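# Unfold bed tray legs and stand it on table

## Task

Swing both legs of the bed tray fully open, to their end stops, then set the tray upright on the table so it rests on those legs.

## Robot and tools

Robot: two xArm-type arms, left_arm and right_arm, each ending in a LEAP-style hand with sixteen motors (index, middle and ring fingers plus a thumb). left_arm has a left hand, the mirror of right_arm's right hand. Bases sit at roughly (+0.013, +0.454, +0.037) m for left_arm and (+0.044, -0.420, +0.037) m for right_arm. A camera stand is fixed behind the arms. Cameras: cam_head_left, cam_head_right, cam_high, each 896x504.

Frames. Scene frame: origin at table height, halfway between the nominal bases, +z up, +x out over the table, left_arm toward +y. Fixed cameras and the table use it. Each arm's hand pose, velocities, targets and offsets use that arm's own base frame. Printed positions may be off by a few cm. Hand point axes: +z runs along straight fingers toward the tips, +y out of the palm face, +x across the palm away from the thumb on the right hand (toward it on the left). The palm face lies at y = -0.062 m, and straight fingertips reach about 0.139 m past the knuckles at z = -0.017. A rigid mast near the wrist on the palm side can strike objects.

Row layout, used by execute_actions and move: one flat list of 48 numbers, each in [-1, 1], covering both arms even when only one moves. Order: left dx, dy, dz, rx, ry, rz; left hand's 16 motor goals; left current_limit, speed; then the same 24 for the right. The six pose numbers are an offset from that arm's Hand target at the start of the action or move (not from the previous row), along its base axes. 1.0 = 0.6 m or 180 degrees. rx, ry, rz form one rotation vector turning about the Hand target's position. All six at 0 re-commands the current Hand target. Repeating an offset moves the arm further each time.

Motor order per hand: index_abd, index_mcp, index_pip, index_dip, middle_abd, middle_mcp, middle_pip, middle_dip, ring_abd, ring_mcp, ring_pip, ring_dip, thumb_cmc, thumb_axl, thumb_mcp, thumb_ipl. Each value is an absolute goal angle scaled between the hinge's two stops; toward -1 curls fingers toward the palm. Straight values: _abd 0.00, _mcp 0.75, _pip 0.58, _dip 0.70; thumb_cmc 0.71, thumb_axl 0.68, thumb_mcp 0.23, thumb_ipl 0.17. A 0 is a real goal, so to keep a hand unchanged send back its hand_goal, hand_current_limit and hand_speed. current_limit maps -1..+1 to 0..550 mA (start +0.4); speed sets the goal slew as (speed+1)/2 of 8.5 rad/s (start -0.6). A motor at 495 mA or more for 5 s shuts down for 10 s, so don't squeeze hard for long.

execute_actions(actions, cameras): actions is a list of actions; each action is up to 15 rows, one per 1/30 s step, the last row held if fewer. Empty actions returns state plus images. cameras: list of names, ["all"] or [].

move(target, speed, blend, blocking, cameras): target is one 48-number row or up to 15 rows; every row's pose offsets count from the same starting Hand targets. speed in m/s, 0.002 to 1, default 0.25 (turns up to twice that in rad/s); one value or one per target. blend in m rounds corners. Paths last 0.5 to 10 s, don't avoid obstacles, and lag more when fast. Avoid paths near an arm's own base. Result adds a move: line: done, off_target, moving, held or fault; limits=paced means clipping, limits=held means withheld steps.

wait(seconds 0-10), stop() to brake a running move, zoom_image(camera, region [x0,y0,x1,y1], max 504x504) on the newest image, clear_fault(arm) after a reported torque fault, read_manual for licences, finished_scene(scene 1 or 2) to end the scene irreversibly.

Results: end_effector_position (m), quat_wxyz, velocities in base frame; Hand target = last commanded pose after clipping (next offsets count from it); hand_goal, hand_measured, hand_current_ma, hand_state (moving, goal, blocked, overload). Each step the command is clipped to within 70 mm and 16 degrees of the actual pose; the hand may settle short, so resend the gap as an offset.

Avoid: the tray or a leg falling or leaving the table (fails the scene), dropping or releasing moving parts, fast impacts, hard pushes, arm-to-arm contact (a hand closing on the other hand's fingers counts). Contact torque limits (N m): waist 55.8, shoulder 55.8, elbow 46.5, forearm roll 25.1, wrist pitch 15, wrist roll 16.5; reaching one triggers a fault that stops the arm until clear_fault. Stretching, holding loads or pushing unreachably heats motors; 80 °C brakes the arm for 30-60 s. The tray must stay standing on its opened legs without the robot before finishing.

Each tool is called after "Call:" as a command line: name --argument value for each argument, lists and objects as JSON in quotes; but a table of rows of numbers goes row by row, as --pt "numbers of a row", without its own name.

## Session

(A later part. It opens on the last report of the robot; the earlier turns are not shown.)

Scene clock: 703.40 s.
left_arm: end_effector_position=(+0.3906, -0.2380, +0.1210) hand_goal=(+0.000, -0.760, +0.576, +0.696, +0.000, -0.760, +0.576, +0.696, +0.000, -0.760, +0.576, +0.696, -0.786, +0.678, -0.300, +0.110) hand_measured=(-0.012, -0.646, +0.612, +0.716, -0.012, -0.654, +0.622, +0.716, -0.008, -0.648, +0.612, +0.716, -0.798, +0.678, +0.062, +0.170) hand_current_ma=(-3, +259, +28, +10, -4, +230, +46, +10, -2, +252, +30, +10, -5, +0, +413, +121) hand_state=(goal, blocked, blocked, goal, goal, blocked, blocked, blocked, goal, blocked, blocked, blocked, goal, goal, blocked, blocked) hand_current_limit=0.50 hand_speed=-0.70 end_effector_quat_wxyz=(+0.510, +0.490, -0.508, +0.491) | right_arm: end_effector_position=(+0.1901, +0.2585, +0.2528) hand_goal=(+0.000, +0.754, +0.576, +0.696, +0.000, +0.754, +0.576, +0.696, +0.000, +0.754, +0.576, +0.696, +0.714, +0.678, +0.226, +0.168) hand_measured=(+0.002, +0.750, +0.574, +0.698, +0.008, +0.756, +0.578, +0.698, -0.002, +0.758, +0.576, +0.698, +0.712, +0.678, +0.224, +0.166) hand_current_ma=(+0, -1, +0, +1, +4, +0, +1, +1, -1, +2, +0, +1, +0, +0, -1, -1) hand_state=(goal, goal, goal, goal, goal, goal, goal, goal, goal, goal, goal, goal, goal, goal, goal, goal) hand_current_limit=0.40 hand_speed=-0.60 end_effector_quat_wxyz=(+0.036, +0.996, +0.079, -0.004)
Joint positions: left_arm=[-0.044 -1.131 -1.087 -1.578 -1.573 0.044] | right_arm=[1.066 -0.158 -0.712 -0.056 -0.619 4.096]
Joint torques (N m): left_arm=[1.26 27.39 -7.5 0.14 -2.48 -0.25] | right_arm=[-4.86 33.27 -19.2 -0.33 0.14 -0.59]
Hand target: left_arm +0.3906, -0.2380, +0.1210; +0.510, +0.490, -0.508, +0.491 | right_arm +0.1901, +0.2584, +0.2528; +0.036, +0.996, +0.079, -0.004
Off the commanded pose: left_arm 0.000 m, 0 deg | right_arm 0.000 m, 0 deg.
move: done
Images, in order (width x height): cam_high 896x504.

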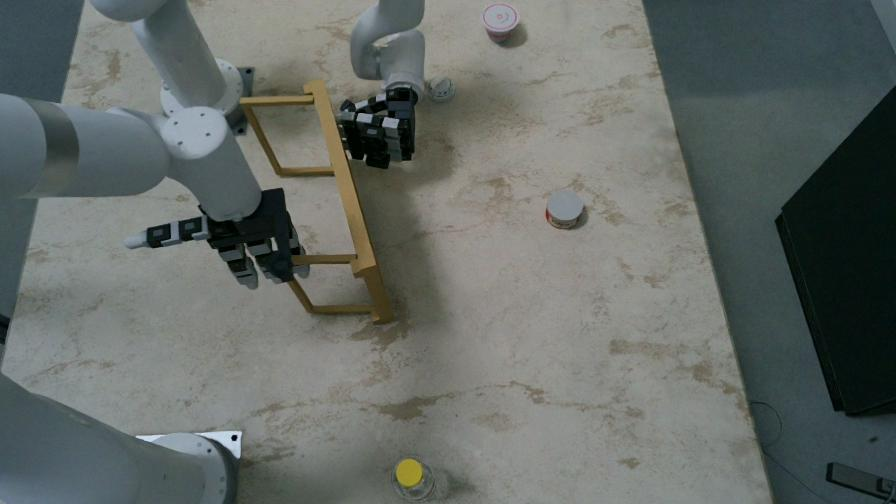

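Call:
move --target '[0,0,0,0,0,0, 0,-0.76,0.576,0.696,0,-0.76,0.576,0.696,0,-0.76,0.576,0.696,-0.786,0.678,-0.3,0.11,0.5,-0.7, 0.005,-0.06,0,0,0,0, 0,0.754,0.576,0.696,0,0.754,0.576,0.696,0,0.754,0.576,0.696,0.714,0.678,0.226,0.168,0.4,-0.6]' --speed 0.05 --cameras '["cam_high"]'

Call:
zoom_image --camera "cam_high" --region '[160, 60, 440, 350]'

Scene clock: 708.27 s.
left_arm: end_effector_position=(+0.3906, -0.2380, +0.1210) hand_goal=(+0.000, -0.760, +0.576, +0.696, +0.000, -0.760, +0.576, +0.696, +0.000, -0.760, +0.576, +0.696, -0.786, +0.678, -0.300, +0.110) hand_measured=(-0.012, -0.646, +0.612, +0.716, -0.012, -0.654, +0.622, +0.716, -0.008, -0.648, +0.612, +0.716, -0.800, +0.678, +0.062, +0.170) hand_current_ma=(-3, +257, +28, +10, -4, +228, +46, +10, -2, +250, +30, +10, -5, +0, +412, +122) hand_state=(goal, blocked, blocked, goal, goal, blocked, blocked, blocked, goal, blocked, blocked, blocked, goal, goal, blocked, blocked) hand_current_limit=0.50 hand_speed=-0.70 end_effector_quat_wxyz=(+0.510, +0.490, -0.508, +0.491) | right_arm: end_effector_position=(+0.1931, +0.2225, +0.2528) hand_goal=(+0.000, +0.754, +0.576, +0.696, +0.000, +0.754, +0.576, +0.696, +0.000, +0.754, +0.576, +0.696, +0.714, +0.678, +0.226, +0.168) hand_measured=(+0.002, +0.750, +0.574, +0.698, +0.002, +0.754, +0.578, +0.698, -0.002, +0.758, +0.576, +0.698, +0.712, +0.678, +0.224, +0.166) hand_current_ma=(+0, -1, +0, +1, +1, +0, +1, +1, +0, +2, +0, +1, +0, +0, -1, -1) hand_state=(goal, goal, goal, goal, goal, goal, goal, goal, goal, goal, goal, goal, goal, goal, goal, goal) hand_current_limit=0.40 hand_speed=-0.60 end_effector_quat_wxyz=(+0.036, +0.996, +0.079, -0.004)
Joint positions: left_arm=[-0.044 -1.131 -1.087 -1.578 -1.573 0.044] | right_arm=[1.014 -0.088 -0.633 -0.063 -0.608 4.05]
Joint torques (N m): left_arm=[1.06 27.33 -8.12 0.35 -2.47 -0.22] | right_arm=[-4.58 30.79 -18.41 0.05 0.13 -0.53]
Hand target: left_arm +0.3906, -0.2380, +0.1210; +0.510, +0.490, -0.508, +0.491 | right_arm +0.1931, +0.2224, +0.2528; +0.036, +0.996, +0.079, -0.004
Off the commanded pose: left_arm 0.000 m, 0 deg | right_arm 0.000 m, 0 deg.
move: done
Images, in order (width x height): cam_high 896x504.

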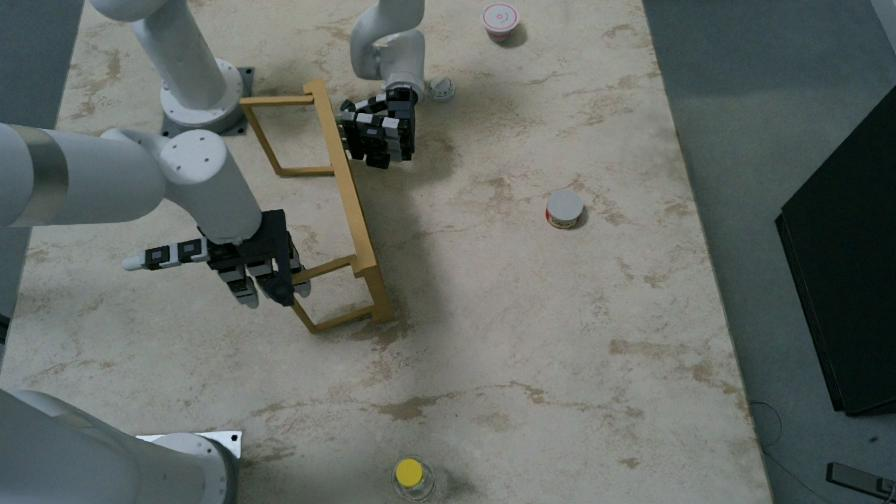

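Scaled by 1.738 from the camera's 896x504 image, which has a finer 1280x720 frame.

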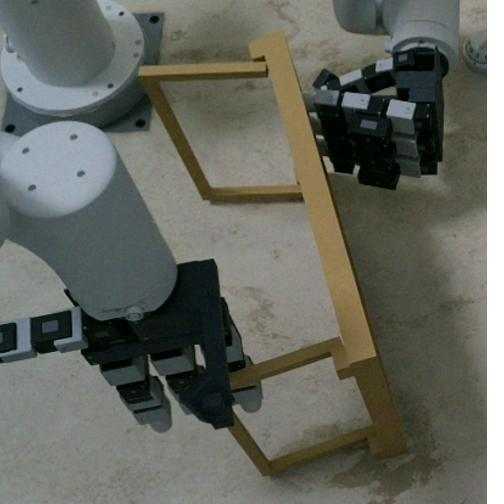

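Call:
move --target '[0,0,0,0,0,0, 0,-0.76,0.576,0.696,0,-0.76,0.576,0.696,0,-0.76,0.576,0.696,-0.786,0.678,-0.3,0.11,0.5,-0.7, 0.01,-0.035,0,0,0,0, 0,0.754,0.576,0.696,0,0.754,0.576,0.696,0,0.754,0.576,0.696,0.714,0.678,0.226,0.168,0.4,-0.6]' --speed 0.04 --cameras '["cam_high"]'

Call:
zoom_image --camera "cam_high" --region '[160, 60, 440, 350]'

Scene clock: 711.50 s.
left_arm: end_effector_position=(+0.3906, -0.2380, +0.1210) hand_goal=(+0.000, -0.760, +0.576, +0.696, +0.000, -0.760, +0.576, +0.696, +0.000, -0.760, +0.576, +0.696, -0.786, +0.678, -0.300, +0.110) hand_measured=(-0.012, -0.646, +0.612, +0.716, -0.012, -0.654, +0.622, +0.716, -0.008, -0.648, +0.612, +0.716, -0.800, +0.678, +0.062, +0.170) hand_current_ma=(-3, +257, +28, +10, -4, +228, +46, +10, -2, +250, +30, +10, -5, +0, +413, +122) hand_state=(goal, blocked, blocked, goal, goal, blocked, blocked, blocked, goal, blocked, blocked, blocked, goal, goal, blocked, blocked) hand_current_limit=0.50 hand_speed=-0.70 end_effector_quat_wxyz=(+0.510, +0.490, -0.508, +0.491) | right_arm: end_effector_position=(+0.1991, +0.2015, +0.2527) hand_goal=(+0.000, +0.754, +0.576, +0.696, +0.000, +0.754, +0.576, +0.696, +0.000, +0.754, +0.576, +0.696, +0.714, +0.678, +0.226, +0.168) hand_measured=(+0.002, +0.752, +0.574, +0.698, +0.002, +0.754, +0.578, +0.698, -0.002, +0.770, +0.574, +0.698, +0.712, +0.678, +0.224, +0.166) hand_current_ma=(+0, -1, +0, +1, +1, +0, +1, +1, +0, +16, +0, +1, +0, +0, -1, -1) hand_state=(goal, goal, goal, goal, goal, goal, goal, goal, goal, goal, goal, goal, goal, goal, goal, goal) hand_current_limit=0.40 hand_speed=-0.60 end_effector_quat_wxyz=(+0.036, +0.996, +0.079, -0.004)
Joint positions: left_arm=[-0.044 -1.131 -1.087 -1.578 -1.573 0.044] | right_arm=[0.97 -0.053 -0.595 -0.068 -0.604 4.01]
Joint torques (N m): left_arm=[1.64 27.39 -7.63 0.17 -2.44 -0.34] | right_arm=[-5.33 29.26 -17.83 -0.33 -0.18 -0.31]
Hand target: left_arm +0.3906, -0.2380, +0.1210; +0.510, +0.490, -0.508, +0.491 | right_arm +0.1991, +0.2014, +0.2528; +0.036, +0.996, +0.079, -0.004
Off the commanded pose: left_arm 0.000 m, 0 deg | right_arm 0.000 m, 0 deg.
move: done
Images, in order (width x height): cam_high 896x504.

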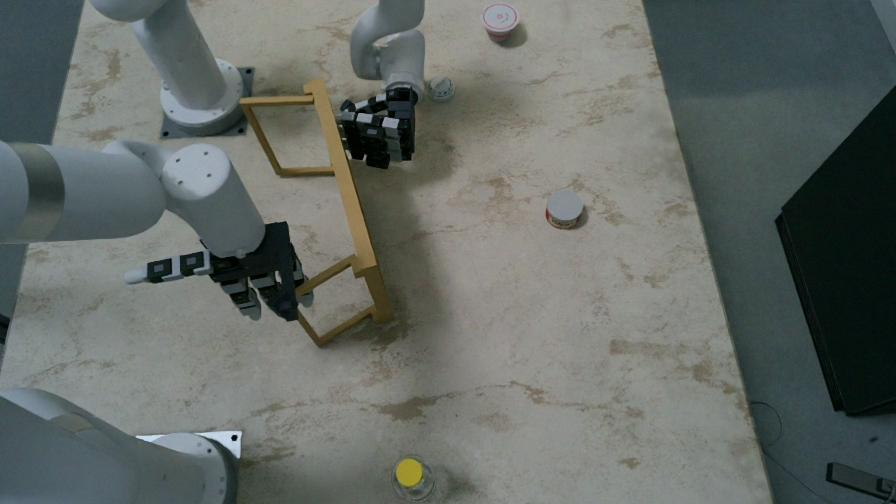

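Scaled by 1.738 from the camera's 896x504 image, which has a finer 1280x720 frame.

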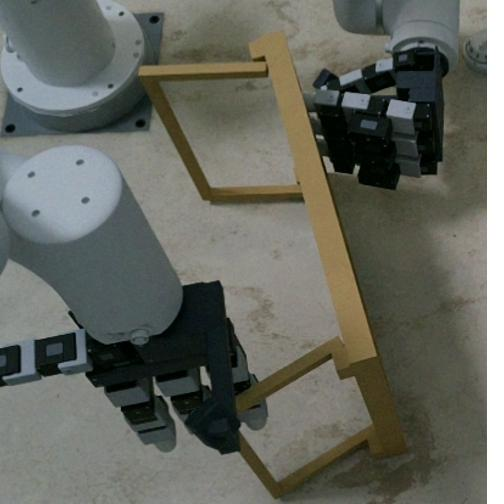

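Call:
move --target '[0,0,0,0,0,0, 0,-0.76,0.576,0.696,0,-0.76,0.576,0.696,0,-0.76,0.576,0.696,-0.786,0.678,-0.3,0.11,0.5,-0.7, 0.005,-0.02,0,0,0,0, 0,0.754,0.576,0.696,0,0.754,0.576,0.696,0,0.754,0.576,0.696,0.714,0.678,0.226,0.168,0.4,-0.6]' --speed 0.04 --cameras '["cam_high"]'

Call:
zoom_image --camera "cam_high" --region '[160, 60, 440, 350]'

Scene clock: 715.60 s.
left_arm: end_effector_position=(+0.3906, -0.2380, +0.1210) hand_goal=(+0.000, -0.760, +0.576, +0.696, +0.000, -0.760, +0.576, +0.696, +0.000, -0.760, +0.576, +0.696, -0.786, +0.678, -0.300, +0.110) hand_measured=(-0.012, -0.646, +0.612, +0.716, -0.012, -0.654, +0.624, +0.718, -0.008, -0.648, +0.614, +0.718, -0.800, +0.678, +0.062, +0.170) hand_current_ma=(-3, +257, +30, +10, -4, +228, +48, +12, -2, +250, +31, +12, -5, +0, +413, +122) hand_state=(goal, blocked, blocked, goal, goal, blocked, blocked, blocked, goal, blocked, blocked, blocked, goal, goal, blocked, blocked) hand_current_limit=0.50 hand_speed=-0.70 end_effector_quat_wxyz=(+0.510, +0.490, -0.508, +0.491) | right_arm: end_effector_position=(+0.2021, +0.1895, +0.2528) hand_goal=(+0.000, +0.754, +0.576, +0.696, +0.000, +0.754, +0.576, +0.696, +0.000, +0.754, +0.576, +0.696, +0.714, +0.678, +0.226, +0.168) hand_measured=(+0.002, +0.752, +0.574, +0.698, +0.002, +0.754, +0.578, +0.698, +0.004, +0.786, +0.576, +0.698, +0.712, +0.678, +0.224, +0.166) hand_current_ma=(+0, -1, +0, +1, +1, +0, +1, +1, +1, +42, +0, +1, +0, +0, -1, -1) hand_state=(goal, goal, goal, goal, goal, goal, goal, goal, goal, blocked, goal, goal, goal, goal, goal, goal) hand_current_limit=0.40 hand_speed=-0.60 end_effector_quat_wxyz=(+0.036, +0.996, +0.079, -0.004)
Joint positions: left_arm=[-0.044 -1.131 -1.087 -1.578 -1.573 0.044] | right_arm=[0.945 -0.033 -0.574 -0.071 -0.602 3.987]
Joint torques (N m): left_arm=[1.77 27.46 -7.47 0.4 -2.45 -0.25] | right_arm=[-4.77 27.27 -18.16 -0.32 -0.28 -0.35]
Hand target: left_arm +0.3906, -0.2380, +0.1210; +0.510, +0.490, -0.508, +0.491 | right_arm +0.2021, +0.1894, +0.2528; +0.036, +0.996, +0.079, -0.004
Off the commanded pose: left_arm 0.000 m, 0 deg | right_arm 0.000 m, 0 deg.
move: done
Images, in order (width x height): cam_high 896x504.

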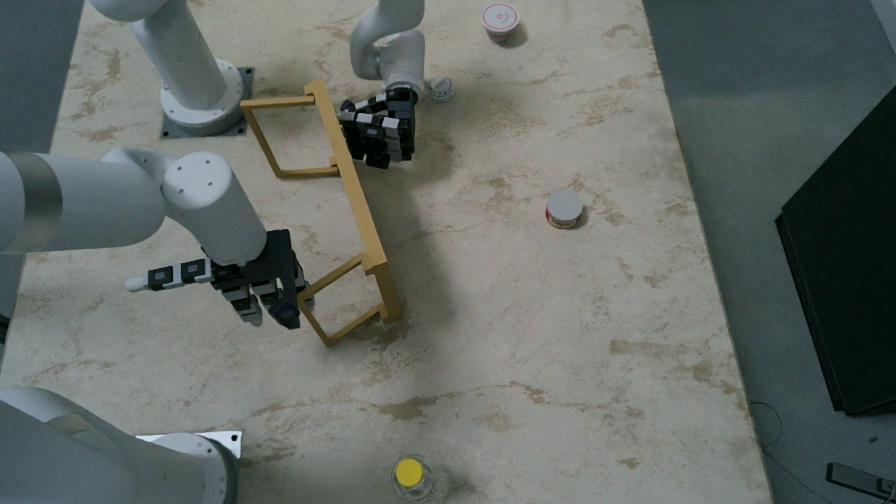

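Scaled by 1.738 from the camera's 896x504 image, which has a finer 1280x720 frame.

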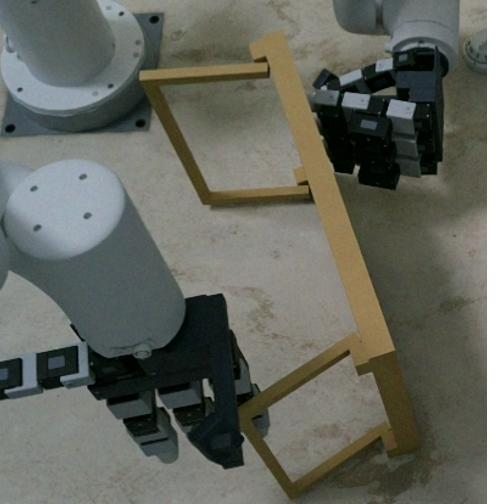

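Call:
move --pt "0 0 0 0 0 0 0 -0.76 0.576 0.696 0 -0.76 0.576 0.696 0 -0.76 0.576 0.696 -0.786 0.678 -0.3 0.11 0.5 -0.7 0 0.05 0 0 0 0 0 0.754 0.576 0.696 0 0.754 0.576 0.696 0 0.754 0.576 0.696 0.714 0.678 0.226 0.168 0.4 -0.6" --pt "0 0 0 0 0 0 0 -0.76 0.576 0.696 0 -0.76 0.576 0.696 0 -0.76 0.576 0.696 -0.786 0.678 -0.3 0.11 0.5 -0.7 0 0.05 0.43 0 0 0 0 0.754 0.576 0.696 0 0.754 0.576 0.696 0 0.754 0.576 0.696 0.714 0.678 0.226 0.168 0.4 -0.6" --pt "0 0 0 0 0 0 0 -0.76 0.576 0.696 0 -0.76 0.576 0.696 0 -0.76 0.576 0.696 -0.786 0.678 -0.3 0.11 0.5 -0.7 0.5245 0.34 0.38 0.295 0.446 -0.3665 0 0.754 0.576 0.696 0 0.754 0.576 0.696 0 0.754 0.576 0.696 0.714 0.678 0.226 0.168 0.4 -0.6" --speed '[0.06,0.2,0.25]' --blend '[0.005,0.02,0]' --cameras '["all"]'

Scene clock: 749.67 s.
left_arm: end_effector_position=(+0.3906, -0.2380, +0.1210) hand_goal=(+0.000, -0.760, +0.576, +0.696, +0.000, -0.760, +0.576, +0.696, +0.000, -0.760, +0.576, +0.696, -0.786, +0.678, -0.300, +0.110) hand_measured=(-0.012, -0.646, +0.612, +0.716, -0.012, -0.654, +0.624, +0.718, -0.008, -0.648, +0.614, +0.718, -0.800, +0.678, +0.062, +0.170) hand_current_ma=(-3, +257, +30, +10, -4, +226, +48, +12, -2, +247, +31, +12, -5, +0, +413, +122) hand_state=(goal, blocked, blocked, goal, goal, blocked, blocked, blocked, goal, blocked, blocked, blocked, goal, goal, blocked, blocked) hand_current_limit=0.50 hand_speed=-0.70 end_effector_quat_wxyz=(+0.510, +0.490, -0.508, +0.491) | right_arm: end_effector_position=(+0.5168, +0.3934, +0.4808) hand_goal=(+0.000, +0.754, +0.576, +0.696, +0.000, +0.754, +0.576, +0.696, +0.000, +0.754, +0.576, +0.696, +0.714, +0.678, +0.226, +0.168) hand_measured=(-0.002, +0.752, +0.574, +0.698, -0.002, +0.754, +0.578, +0.698, -0.002, +0.752, +0.576, +0.698, +0.712, +0.678, +0.224, +0.166) hand_current_ma=(+0, -1, +0, +1, +0, +0, +0, +1, +0, +0, +0, +1, +0, +0, -1, -1) hand_state=(goal, goal, goal, goal, goal, goal, goal, goal, goal, goal, goal, goal, goal, goal, goal, goal) hand_current_limit=0.40 hand_speed=-0.60 end_effector_quat_wxyz=(-0.416, +0.572, -0.415, -0.572)
Joint positions: left_arm=[-0.044 -1.131 -1.087 -1.578 -1.573 0.044] | right_arm=[0.306 -0.808 -1.642 1.565 -1.577 3.975]
Joint torques (N m): left_arm=[0.94 27.4 -7.93 0.35 -2.6 -0.27] | right_arm=[1.82 52.23 -28.88 2.74 -1.47 0.53]
Hand target: left_arm +0.3906, -0.2380, +0.1210; +0.510, +0.490, -0.508, +0.491 | right_arm +0.5168, +0.3934, +0.4808; -0.416, +0.572, -0.415, -0.572
Off the commanded pose: left_arm 0.000 m, 0 deg | right_arm 0.000 m, 0 deg.
move: done

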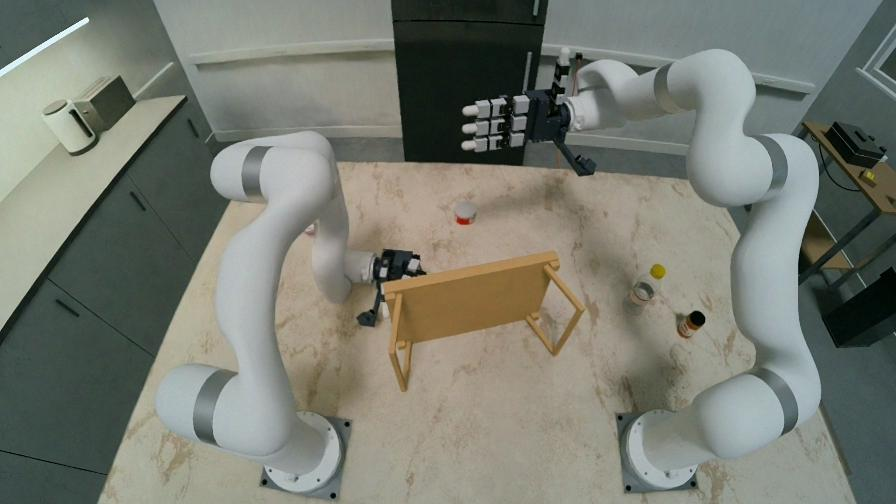

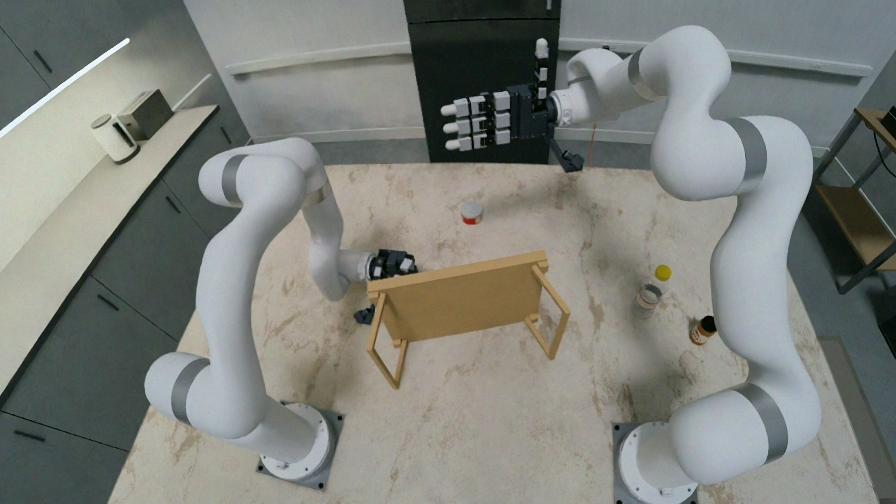

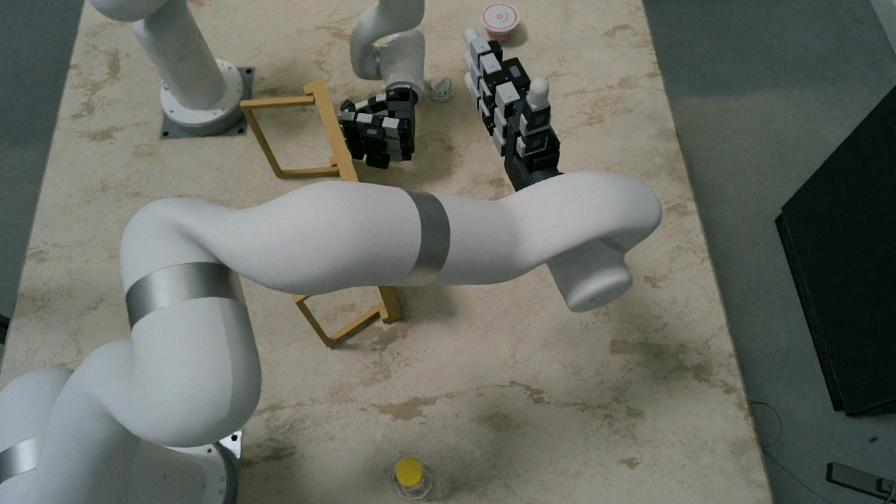

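Call:
move --pt "0 0 0 0 0 0 0 -0.76 0.576 0.696 0 -0.76 0.576 0.696 0 -0.76 0.576 0.696 -0.786 0.678 -0.3 0.11 0.5 -0.7 0 0 -0.3 0 0 0 0 -0.274 0.576 0.696 0 -0.274 0.576 0.696 0 -0.274 0.576 0.696 -0.786 0.678 0.168 0.11 0.4 -0.6" --pt "0 0 0 0 0 0 0 -0.76 0.576 0.696 0 -0.76 0.576 0.696 0 -0.76 0.576 0.696 -0.786 0.678 -0.3 0.11 0.5 -0.7 0 0 -0.5997 0 0 0 0 -0.274 0.576 0.696 0 -0.274 0.576 0.696 0 -0.274 0.576 0.696 -0.786 0.678 0.168 0.11 0.4 -0.6" --speed 0.15 --blend '[0.02,0]' --cameras '["all"]'

Call:
zoom_image --camera "cam_high" --region '[240, 60, 580, 400]'

Scene clock: 756.00 s.
left_arm: end_effector_position=(+0.3906, -0.2380, +0.1210) hand_goal=(+0.000, -0.760, +0.576, +0.696, +0.000, -0.760, +0.576, +0.696, +0.000, -0.760, +0.576, +0.696, -0.786, +0.678, -0.300, +0.110) hand_measured=(-0.012, -0.646, +0.612, +0.716, -0.012, -0.654, +0.624, +0.718, -0.008, -0.648, +0.614, +0.718, -0.800, +0.678, +0.062, +0.170) hand_current_ma=(-3, +257, +30, +10, -4, +226, +48, +12, -2, +247, +31, +12, -5, +0, +413, +122) hand_state=(goal, blocked, blocked, goal, goal, blocked, blocked, blocked, goal, blocked, blocked, blocked, goal, goal, blocked, blocked) hand_current_limit=0.50 hand_speed=-0.70 end_effector_quat_wxyz=(+0.510, +0.490, -0.508, +0.491) | right_arm: end_effector_position=(+0.5168, +0.3934, +0.1209) hand_goal=(+0.000, -0.274, +0.576, +0.696, +0.000, -0.274, +0.576, +0.696, +0.000, -0.274, +0.576, +0.696, -0.786, +0.678, +0.168, +0.110) hand_measured=(-0.002, -0.272, +0.574, +0.698, -0.002, -0.272, +0.578, +0.698, -0.002, -0.272, +0.576, +0.698, -0.794, +0.678, +0.170, +0.112) hand_current_ma=(+0, +1, +0, +1, +0, +1, +0, +1, +0, +1, +0, +1, -4, +0, +0, +1) hand_state=(goal, goal, goal, goal, goal, goal, goal, goal, goal, goal, goal, goal, goal, goal, goal, goal) hand_current_limit=0.40 hand_speed=-0.60 end_effector_quat_wxyz=(-0.416, +0.573, -0.415, -0.572)
Joint positions: left_arm=[-0.044 -1.131 -1.087 -1.578 -1.573 0.044] | right_arm=[0.306 -1.416 -1.843 1.563 -1.574 3.568]
Joint torques (N m): left_arm=[0.4 27.35 -8.25 0.04 -2.58 -0.3] | right_arm=[1.58 59.74 -24.08 0.17 -1.68 0.54]
Hand target: left_arm +0.3906, -0.2380, +0.1210; +0.510, +0.490, -0.508, +0.491 | right_arm +0.5168, +0.3934, +0.1209; -0.416, +0.572, -0.415, -0.572
Off the commanded pose: left_arm 0.000 m, 0 deg | right_arm 0.000 m, 0 deg.
move: done

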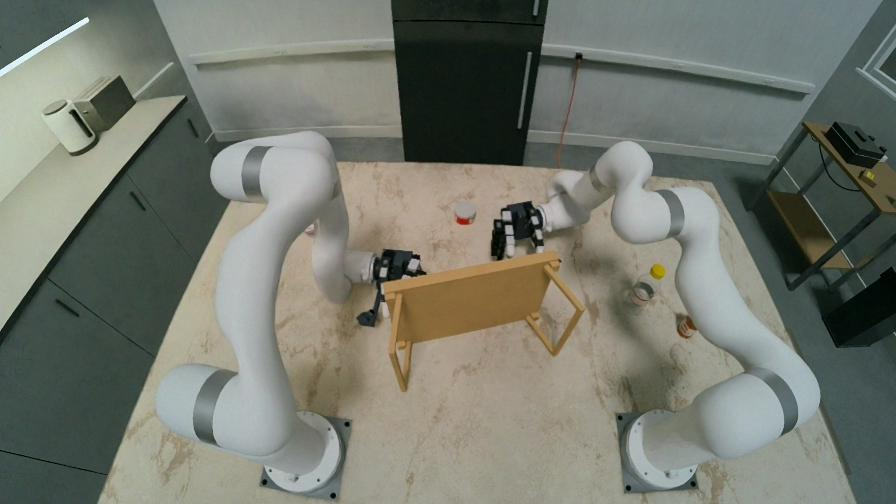

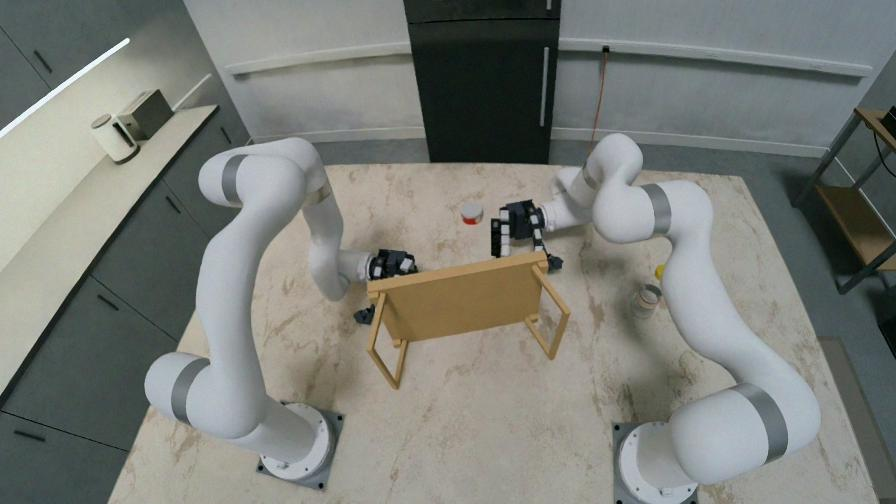

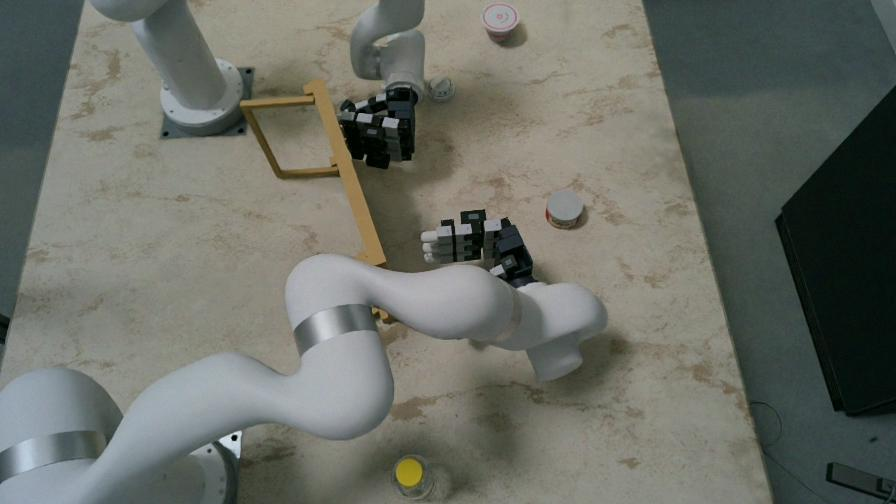

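Scaled by 1.482 from the camera's 896x504 image, which has a finer 1280x720 frame.

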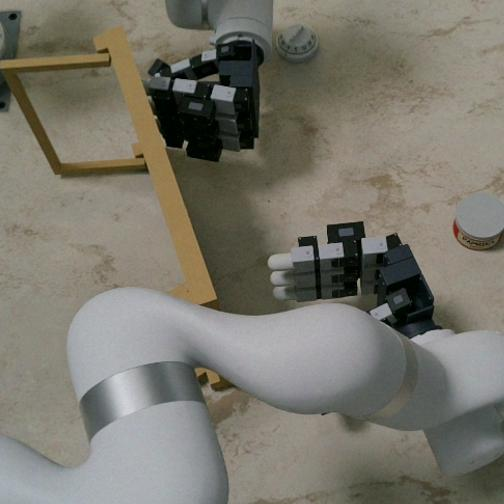

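Call:
move --target '[0,0,0,0,0,0, 0,-0.76,0.576,0.696,0,-0.76,0.576,0.696,0,-0.76,0.576,0.696,-0.786,0.678,-0.3,0.11,0.5,-0.7, -0.1,-0.0325,0,0,0,0, 0,-0.274,0.576,0.696,0,-0.274,0.576,0.696,0,-0.274,0.576,0.696,-0.786,0.678,0.168,0.11,0.4,-0.6]' --speed 0.08 --cameras '["all"]'

Call:
zoom_image --camera "cam_head_right" --region '[340, 160, 640, 420]'

Call:
zoom_image --camera "cam_high" --region '[240, 60, 580, 400]'

Scene clock: 765.20 s.
left_arm: end_effector_position=(+0.3906, -0.2380, +0.1210) hand_goal=(+0.000, -0.760, +0.576, +0.696, +0.000, -0.760, +0.576, +0.696, +0.000, -0.760, +0.576, +0.696, -0.786, +0.678, -0.300, +0.110) hand_measured=(-0.012, -0.646, +0.612, +0.716, -0.012, -0.654, +0.624, +0.718, -0.008, -0.648, +0.614, +0.718, -0.800, +0.678, +0.062, +0.170) hand_current_ma=(-3, +257, +30, +10, -4, +226, +48, +12, -2, +247, +31, +12, -5, +0, +413, +122) hand_state=(goal, blocked, blocked, goal, goal, blocked, blocked, blocked, goal, blocked, blocked, blocked, goal, goal, blocked, blocked) hand_current_limit=0.50 hand_speed=-0.70 end_effector_quat_wxyz=(+0.510, +0.490, -0.508, +0.491) | right_arm: end_effector_position=(+0.4568, +0.3739, +0.1209) hand_goal=(+0.000, -0.274, +0.576, +0.696, +0.000, -0.274, +0.576, +0.696, +0.000, -0.274, +0.576, +0.696, -0.786, +0.678, +0.168, +0.110) hand_measured=(-0.002, -0.272, +0.574, +0.698, -0.002, -0.272, +0.578, +0.698, -0.002, -0.272, +0.576, +0.698, -0.794, +0.678, +0.170, +0.112) hand_current_ma=(+0, +1, +0, +1, +0, +1, +0, +1, +0, +1, +0, +1, -4, +0, +0, +1) hand_state=(goal, goal, goal, goal, goal, goal, goal, goal, goal, goal, goal, goal, goal, goal, goal, goal) hand_current_limit=0.40 hand_speed=-0.60 end_effector_quat_wxyz=(-0.416, +0.573, -0.415, -0.572)
Joint positions: left_arm=[-0.044 -1.131 -1.087 -1.578 -1.573 0.044] | right_arm=[0.306 -1.3 -1.574 1.562 -1.573 3.414]
Joint torques (N m): left_arm=[1.25 26.97 -8.36 0.07 -2.54 -0.3] | right_arm=[-4.74 66.62 -15.53 1.45 -0.8 -0.27]
Hand target: left_arm +0.3906, -0.2380, +0.1210; +0.510, +0.490, -0.508, +0.491 | right_arm +0.4568, +0.3739, +0.1209; -0.416, +0.572, -0.415, -0.572
Off the commanded pose: left_arm 0.000 m, 0 deg | right_arm 0.000 m, 0 deg.
move: done

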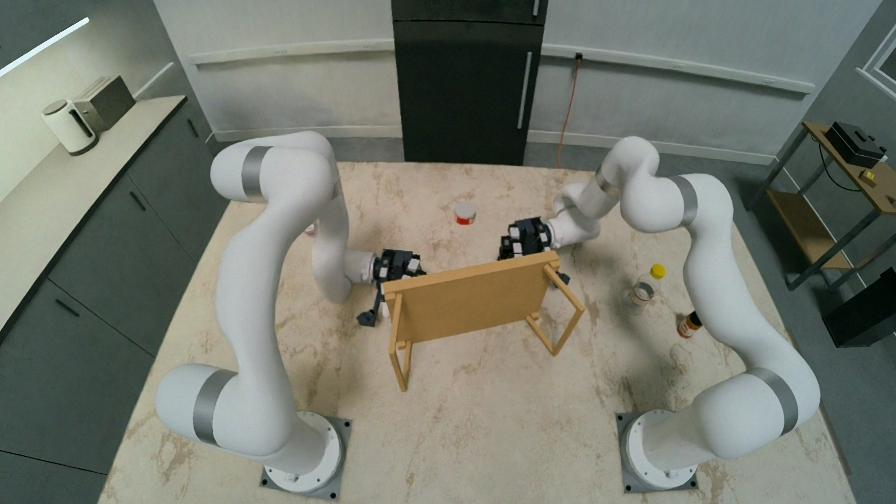

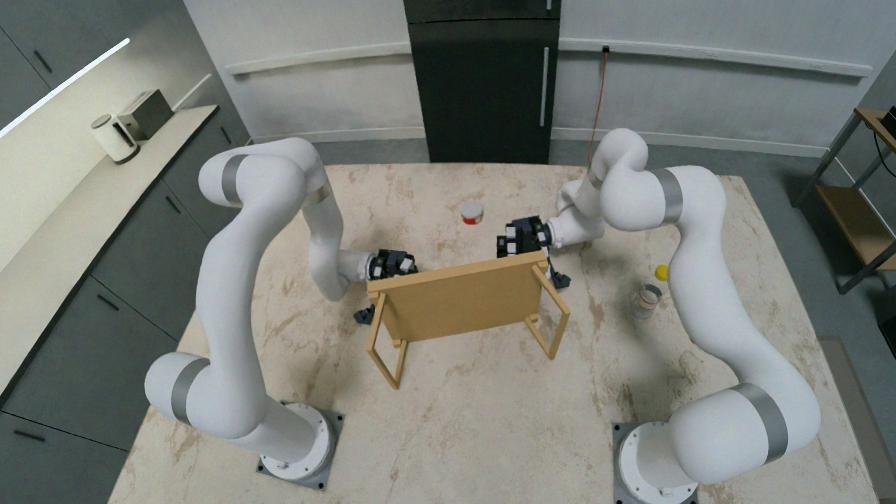

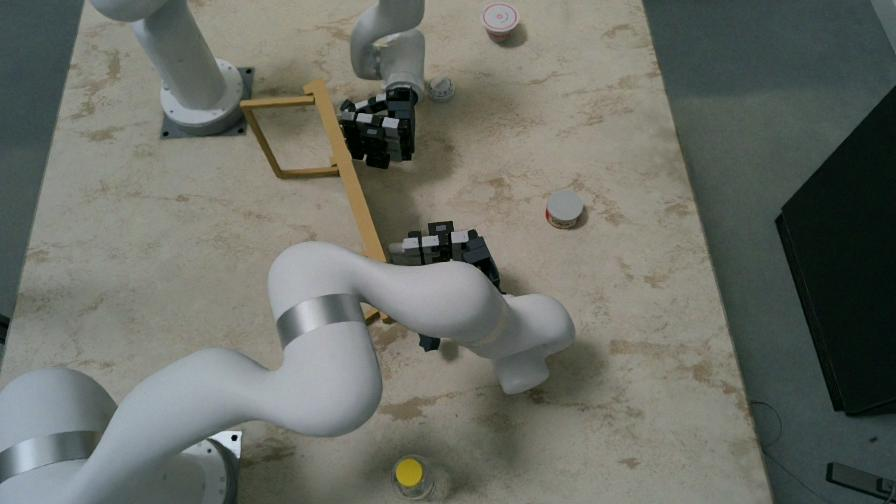

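Scaled by 1.680 from the camera's 896x504 image, which has a finer 1280x720 frame.

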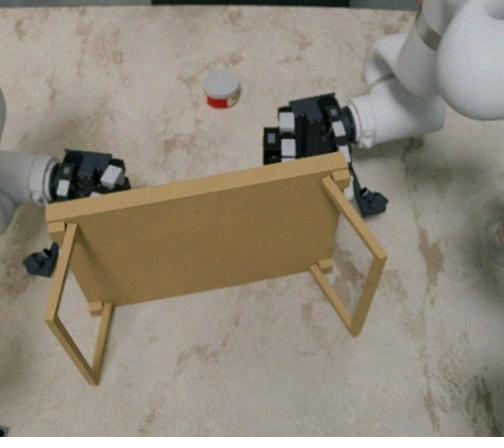

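Scaled by 1.482 from the camera's 896x504 image, which has a finer 1280x720 frame.

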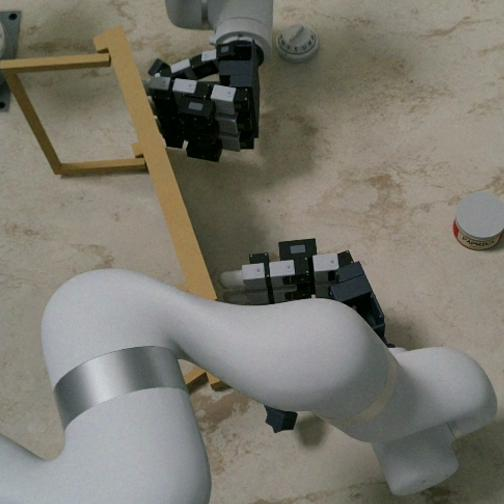

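Call:
move --target '[0,0,0,0,0,0, 0,-0.76,0.576,0.696,0,-0.76,0.576,0.696,0,-0.76,0.576,0.696,-0.786,0.678,-0.3,0.11,0.5,-0.7, -0.019,-0.0062,0,0,0,0, 0,-0.274,0.576,0.696,0,-0.274,0.576,0.696,0,-0.274,0.576,0.696,-0.786,0.678,0.168,0.11,0.4,-0.6]' --speed 0.04 --cameras '["cam_high","cam_head_right"]'

Call:
zoom_image --camera "cam_high" --region '[240, 60, 580, 400]'

Call:
zoom_image --camera "cam_head_right" --region '[340, 160, 640, 420]'

Scene clock: 771.30 s.
left_arm: end_effector_position=(+0.3906, -0.2380, +0.1210) hand_goal=(+0.000, -0.760, +0.576, +0.696, +0.000, -0.760, +0.576, +0.696, +0.000, -0.760, +0.576, +0.696, -0.786, +0.678, -0.300, +0.110) hand_measured=(-0.012, -0.646, +0.612, +0.716, -0.012, -0.654, +0.624, +0.718, -0.008, -0.648, +0.614, +0.718, -0.800, +0.678, +0.062, +0.170) hand_current_ma=(-3, +257, +30, +10, -4, +226, +48, +12, -2, +247, +31, +12, -5, +0, +413, +122) hand_state=(goal, blocked, blocked, goal, goal, blocked, blocked, blocked, goal, blocked, blocked, blocked, goal, goal, blocked, blocked) hand_current_limit=0.50 hand_speed=-0.70 end_effector_quat_wxyz=(+0.510, +0.490, -0.508, +0.491) | right_arm: end_effector_position=(+0.4454, +0.3702, +0.1209) hand_goal=(+0.000, -0.274, +0.576, +0.696, +0.000, -0.274, +0.576, +0.696, +0.000, -0.274, +0.576, +0.696, -0.786, +0.678, +0.168, +0.110) hand_measured=(-0.002, -0.272, +0.574, +0.698, -0.002, -0.272, +0.578, +0.698, -0.002, -0.272, +0.576, +0.698, -0.794, +0.678, +0.170, +0.112) hand_current_ma=(+0, +1, +0, +1, +0, +1, +0, +1, +0, +1, +0, +1, -4, +0, +0, +1) hand_state=(goal, goal, goal, goal, goal, goal, goal, goal, goal, goal, goal, goal, goal, goal, goal, goal) hand_current_limit=0.40 hand_speed=-0.60 end_effector_quat_wxyz=(-0.416, +0.572, -0.415, -0.572)
Joint positions: left_arm=[-0.044 -1.131 -1.087 -1.578 -1.573 0.044] | right_arm=[0.305 -1.282 -1.528 1.562 -1.573 3.387]
Joint torques (N m): left_arm=[1.08 26.95 -8.51 0.22 -2.65 -0.35] | right_arm=[-4.15 66.26 -14.94 0.05 -0.8 -0.13]
Hand target: left_arm +0.3906, -0.2380, +0.1210; +0.510, +0.490, -0.508, +0.491 | right_arm +0.4454, +0.3702, +0.1209; -0.416, +0.572, -0.415, -0.572
Off the commanded pose: left_arm 0.000 m, 0 deg | right_arm 0.000 m, 0 deg.
move: done
Images, in order (width x height): cam_head_right 896x504, cam_high 896x504.

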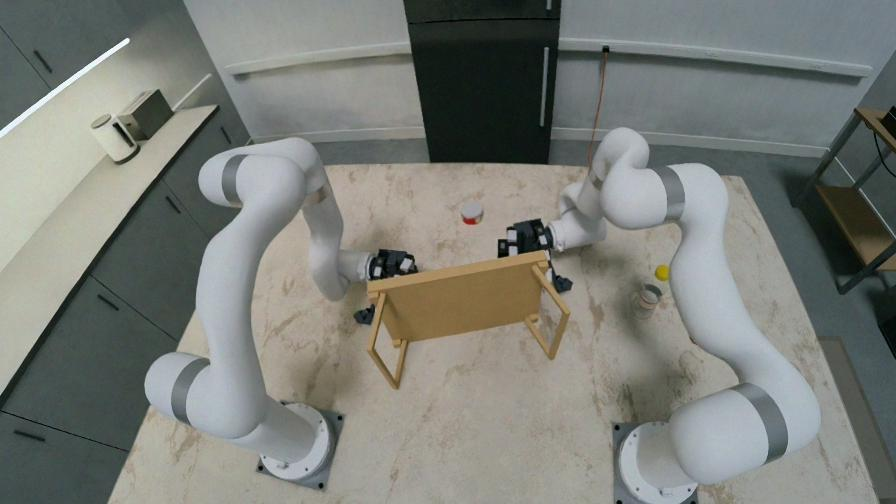

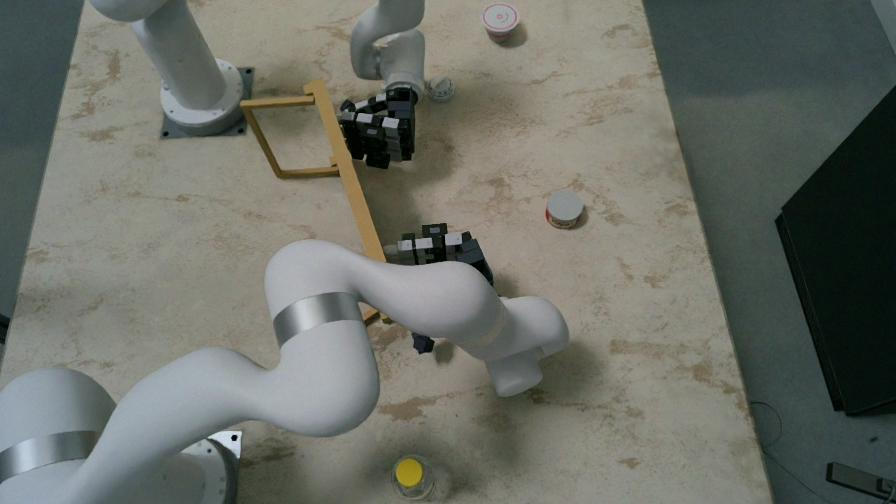

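Scaled by 1.482 from the camera's 896x504 image, which has a finer 1280x720 frame.

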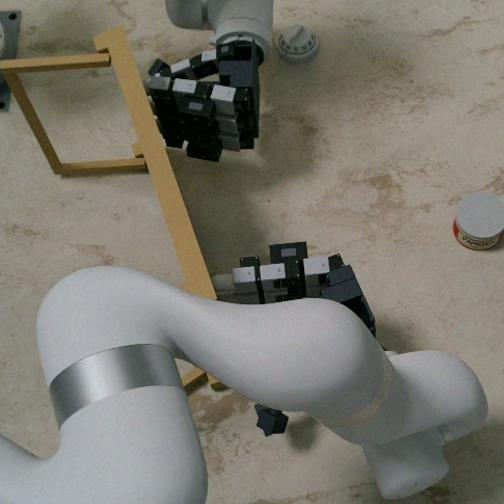

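Scaled by 1.680 from the camera's 896x504 image, which has a finer 1280x720 frame.

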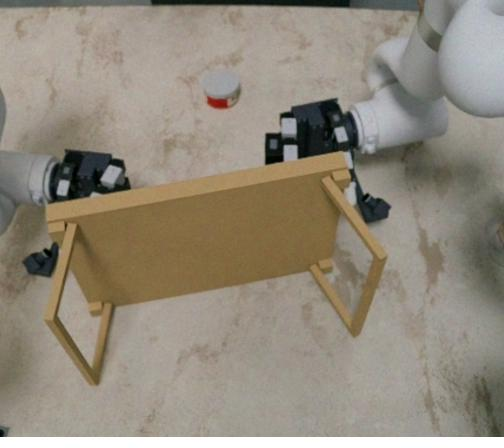

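Call:
move --target '[0,0,0,0,0,0, 0,-0.76,0.576,0.696,0,-0.76,0.576,0.696,0,-0.76,0.576,0.696,-0.786,0.678,-0.3,0.11,0.5,-0.7, -0.0095,-0.0031,0,0,0,0, 0,-0.274,0.576,0.696,0,-0.274,0.576,0.696,0,-0.274,0.576,0.696,-0.786,0.678,0.168,0.11,0.4,-0.6]' --speed 0.03 --cameras '["cam_high"]'

Call:
zoom_image --camera "cam_high" --region '[240, 60, 580, 400]'

Scene clock: 774.57 s.
left_arm: end_effector_position=(+0.3906, -0.2380, +0.1210) hand_goal=(+0.000, -0.760, +0.576, +0.696, +0.000, -0.760, +0.576, +0.696, +0.000, -0.760, +0.576, +0.696, -0.786, +0.678, -0.300, +0.110) hand_measured=(-0.012, -0.646, +0.612, +0.716, -0.012, -0.654, +0.624, +0.718, -0.008, -0.648, +0.614, +0.718, -0.800, +0.678, +0.062, +0.170) hand_current_ma=(-3, +257, +30, +10, -4, +226, +48, +12, -2, +247, +31, +12, -5, +0, +412, +122) hand_state=(goal, blocked, blocked, goal, goal, blocked, blocked, blocked, goal, blocked, blocked, blocked, goal, goal, blocked, blocked) hand_current_limit=0.50 hand_speed=-0.70 end_effector_quat_wxyz=(+0.510, +0.490, -0.508, +0.491) | right_arm: end_effector_position=(+0.4397, +0.3684, +0.1209) hand_goal=(+0.000, -0.274, +0.576, +0.696, +0.000, -0.274, +0.576, +0.696, +0.000, -0.274, +0.576, +0.696, -0.786, +0.678, +0.168, +0.110) hand_measured=(-0.002, -0.272, +0.574, +0.698, -0.002, -0.272, +0.578, +0.698, -0.002, -0.272, +0.576, +0.698, -0.794, +0.678, +0.170, +0.112) hand_current_ma=(+0, +1, +0, +1, +0, +1, +0, +1, +0, +1, +0, +1, -4, +0, +0, +1) hand_state=(goal, goal, goal, goal, goal, goal, goal, goal, goal, goal, goal, goal, goal, goal, goal, goal) hand_current_limit=0.40 hand_speed=-0.60 end_effector_quat_wxyz=(-0.416, +0.572, -0.415, -0.572)
Joint positions: left_arm=[-0.044 -1.131 -1.087 -1.578 -1.573 0.044] | right_arm=[0.305 -1.273 -1.506 1.561 -1.572 3.374]
Joint torques (N m): left_arm=[0.74 27.59 -8.11 0.27 -2.67 -0.28] | right_arm=[-4.27 65.3 -14.66 -0.04 -0.85 -0.21]
Hand target: left_arm +0.3906, -0.2380, +0.1210; +0.510, +0.490, -0.508, +0.491 | right_arm +0.4397, +0.3684, +0.1209; -0.416, +0.572, -0.415, -0.572
Off the commanded pose: left_arm 0.000 m, 0 deg | right_arm 0.000 m, 0 deg.
move: done
Images, in order (width x height): cam_high 896x504.

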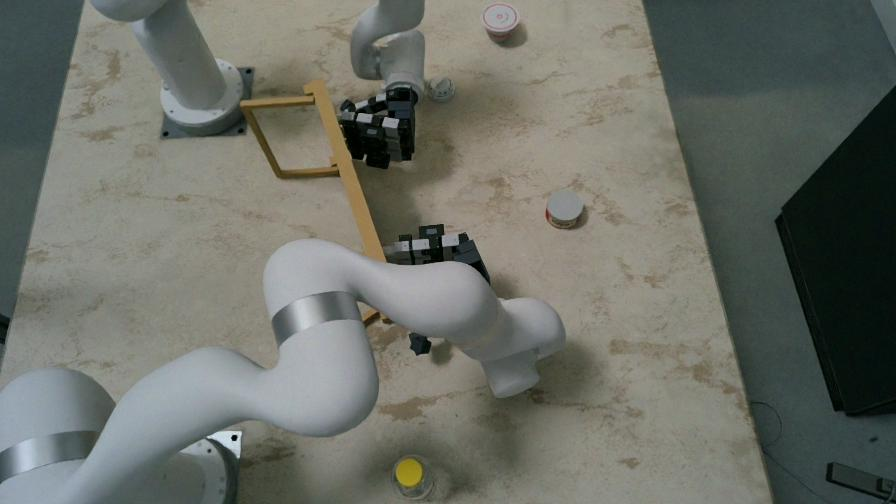

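Scaled by 1.482 from the camera's 896x504 image, which has a finer 1280x720 frame.

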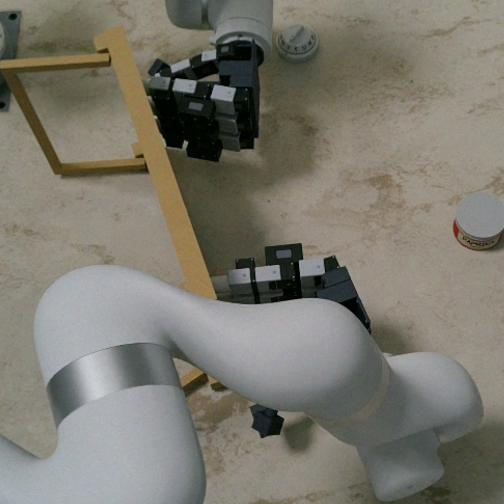

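Call:
move --target '[0,0,0,0,0,0, 0,-0.76,0.576,0.696,0,-0.76,0.576,0.696,0,-0.76,0.576,0.696,-0.786,0.678,-0.3,0.11,0.5,-0.7, -0.0095,-0.0031,0,0,0,0, 0,-0.274,0.576,0.696,0,-0.274,0.576,0.696,0,-0.274,0.576,0.696,-0.786,0.678,0.168,0.11,0.4,-0.6]' --speed 0.03 --cameras '["cam_high"]'

Call:
zoom_image --camera "cam_high" --region '[240, 60, 580, 400]'

Scene clock: 777.00 s.
left_arm: end_effector_position=(+0.3906, -0.2380, +0.1210) hand_goal=(+0.000, -0.760, +0.576, +0.696, +0.000, -0.760, +0.576, +0.696, +0.000, -0.760, +0.576, +0.696, -0.786, +0.678, -0.300, +0.110) hand_measured=(-0.012, -0.646, +0.612, +0.716, -0.012, -0.654, +0.624, +0.718, -0.008, -0.648, +0.614, +0.718, -0.800, +0.678, +0.062, +0.170) hand_current_ma=(-3, +257, +30, +10, -4, +226, +48, +12, -2, +247, +31, +12, -5, +0, +412, +122) hand_state=(goal, blocked, blocked, goal, goal, blocked, blocked, blocked, goal, blocked, blocked, blocked, goal, goal, blocked, blocked) hand_current_limit=0.50 hand_speed=-0.70 end_effector_quat_wxyz=(+0.510, +0.490, -0.508, +0.491) | right_arm: end_effector_position=(+0.4340, +0.3665, +0.1209) hand_goal=(+0.000, -0.274, +0.576, +0.696, +0.000, -0.274, +0.576, +0.696, +0.000, -0.274, +0.576, +0.696, -0.786, +0.678, +0.168, +0.110) hand_measured=(-0.002, -0.272, +0.574, +0.698, -0.002, -0.272, +0.578, +0.698, -0.002, -0.272, +0.576, +0.698, -0.794, +0.678, +0.170, +0.112) hand_current_ma=(+0, +1, +0, +1, +0, +1, +0, +1, +0, +1, +0, +1, -4, +0, +0, +1) hand_state=(goal, goal, goal, goal, goal, goal, goal, goal, goal, goal, goal, goal, goal, goal, goal, goal) hand_current_limit=0.40 hand_speed=-0.60 end_effector_quat_wxyz=(-0.416, +0.572, -0.415, -0.572)
Joint positions: left_arm=[-0.044 -1.131 -1.087 -1.578 -1.573 0.044] | right_arm=[0.305 -1.265 -1.485 1.561 -1.572 3.361]
Joint torques (N m): left_arm=[0.37 27.54 -8.25 0.55 -2.63 -0.37] | right_arm=[-4.32 64.75 -14.48 -0.23 -0.88 -0.14]
Hand target: left_arm +0.3906, -0.2380, +0.1210; +0.510, +0.490, -0.508, +0.491 | right_arm +0.4340, +0.3665, +0.1209; -0.416, +0.572, -0.415, -0.572
Off the commanded pose: left_arm 0.000 m, 0 deg | right_arm 0.000 m, 0 deg.
move: done
Images, in order (width x height): cam_high 896x504.

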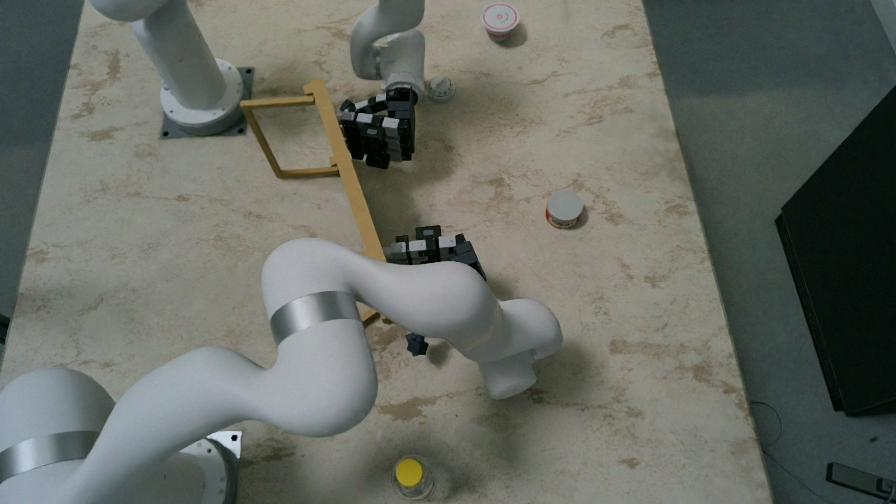

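Scaled by 1.482 from the camera's 896x504 image, which has a finer 1280x720 frame.

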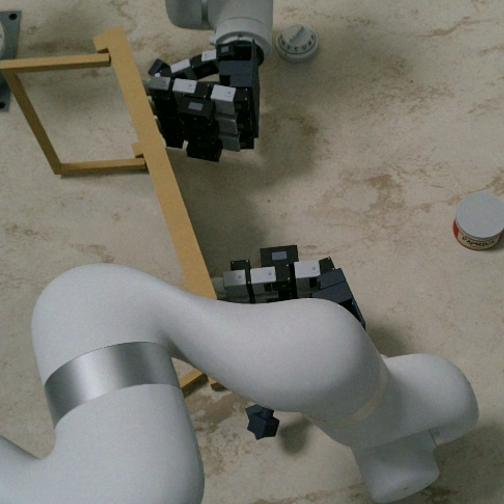

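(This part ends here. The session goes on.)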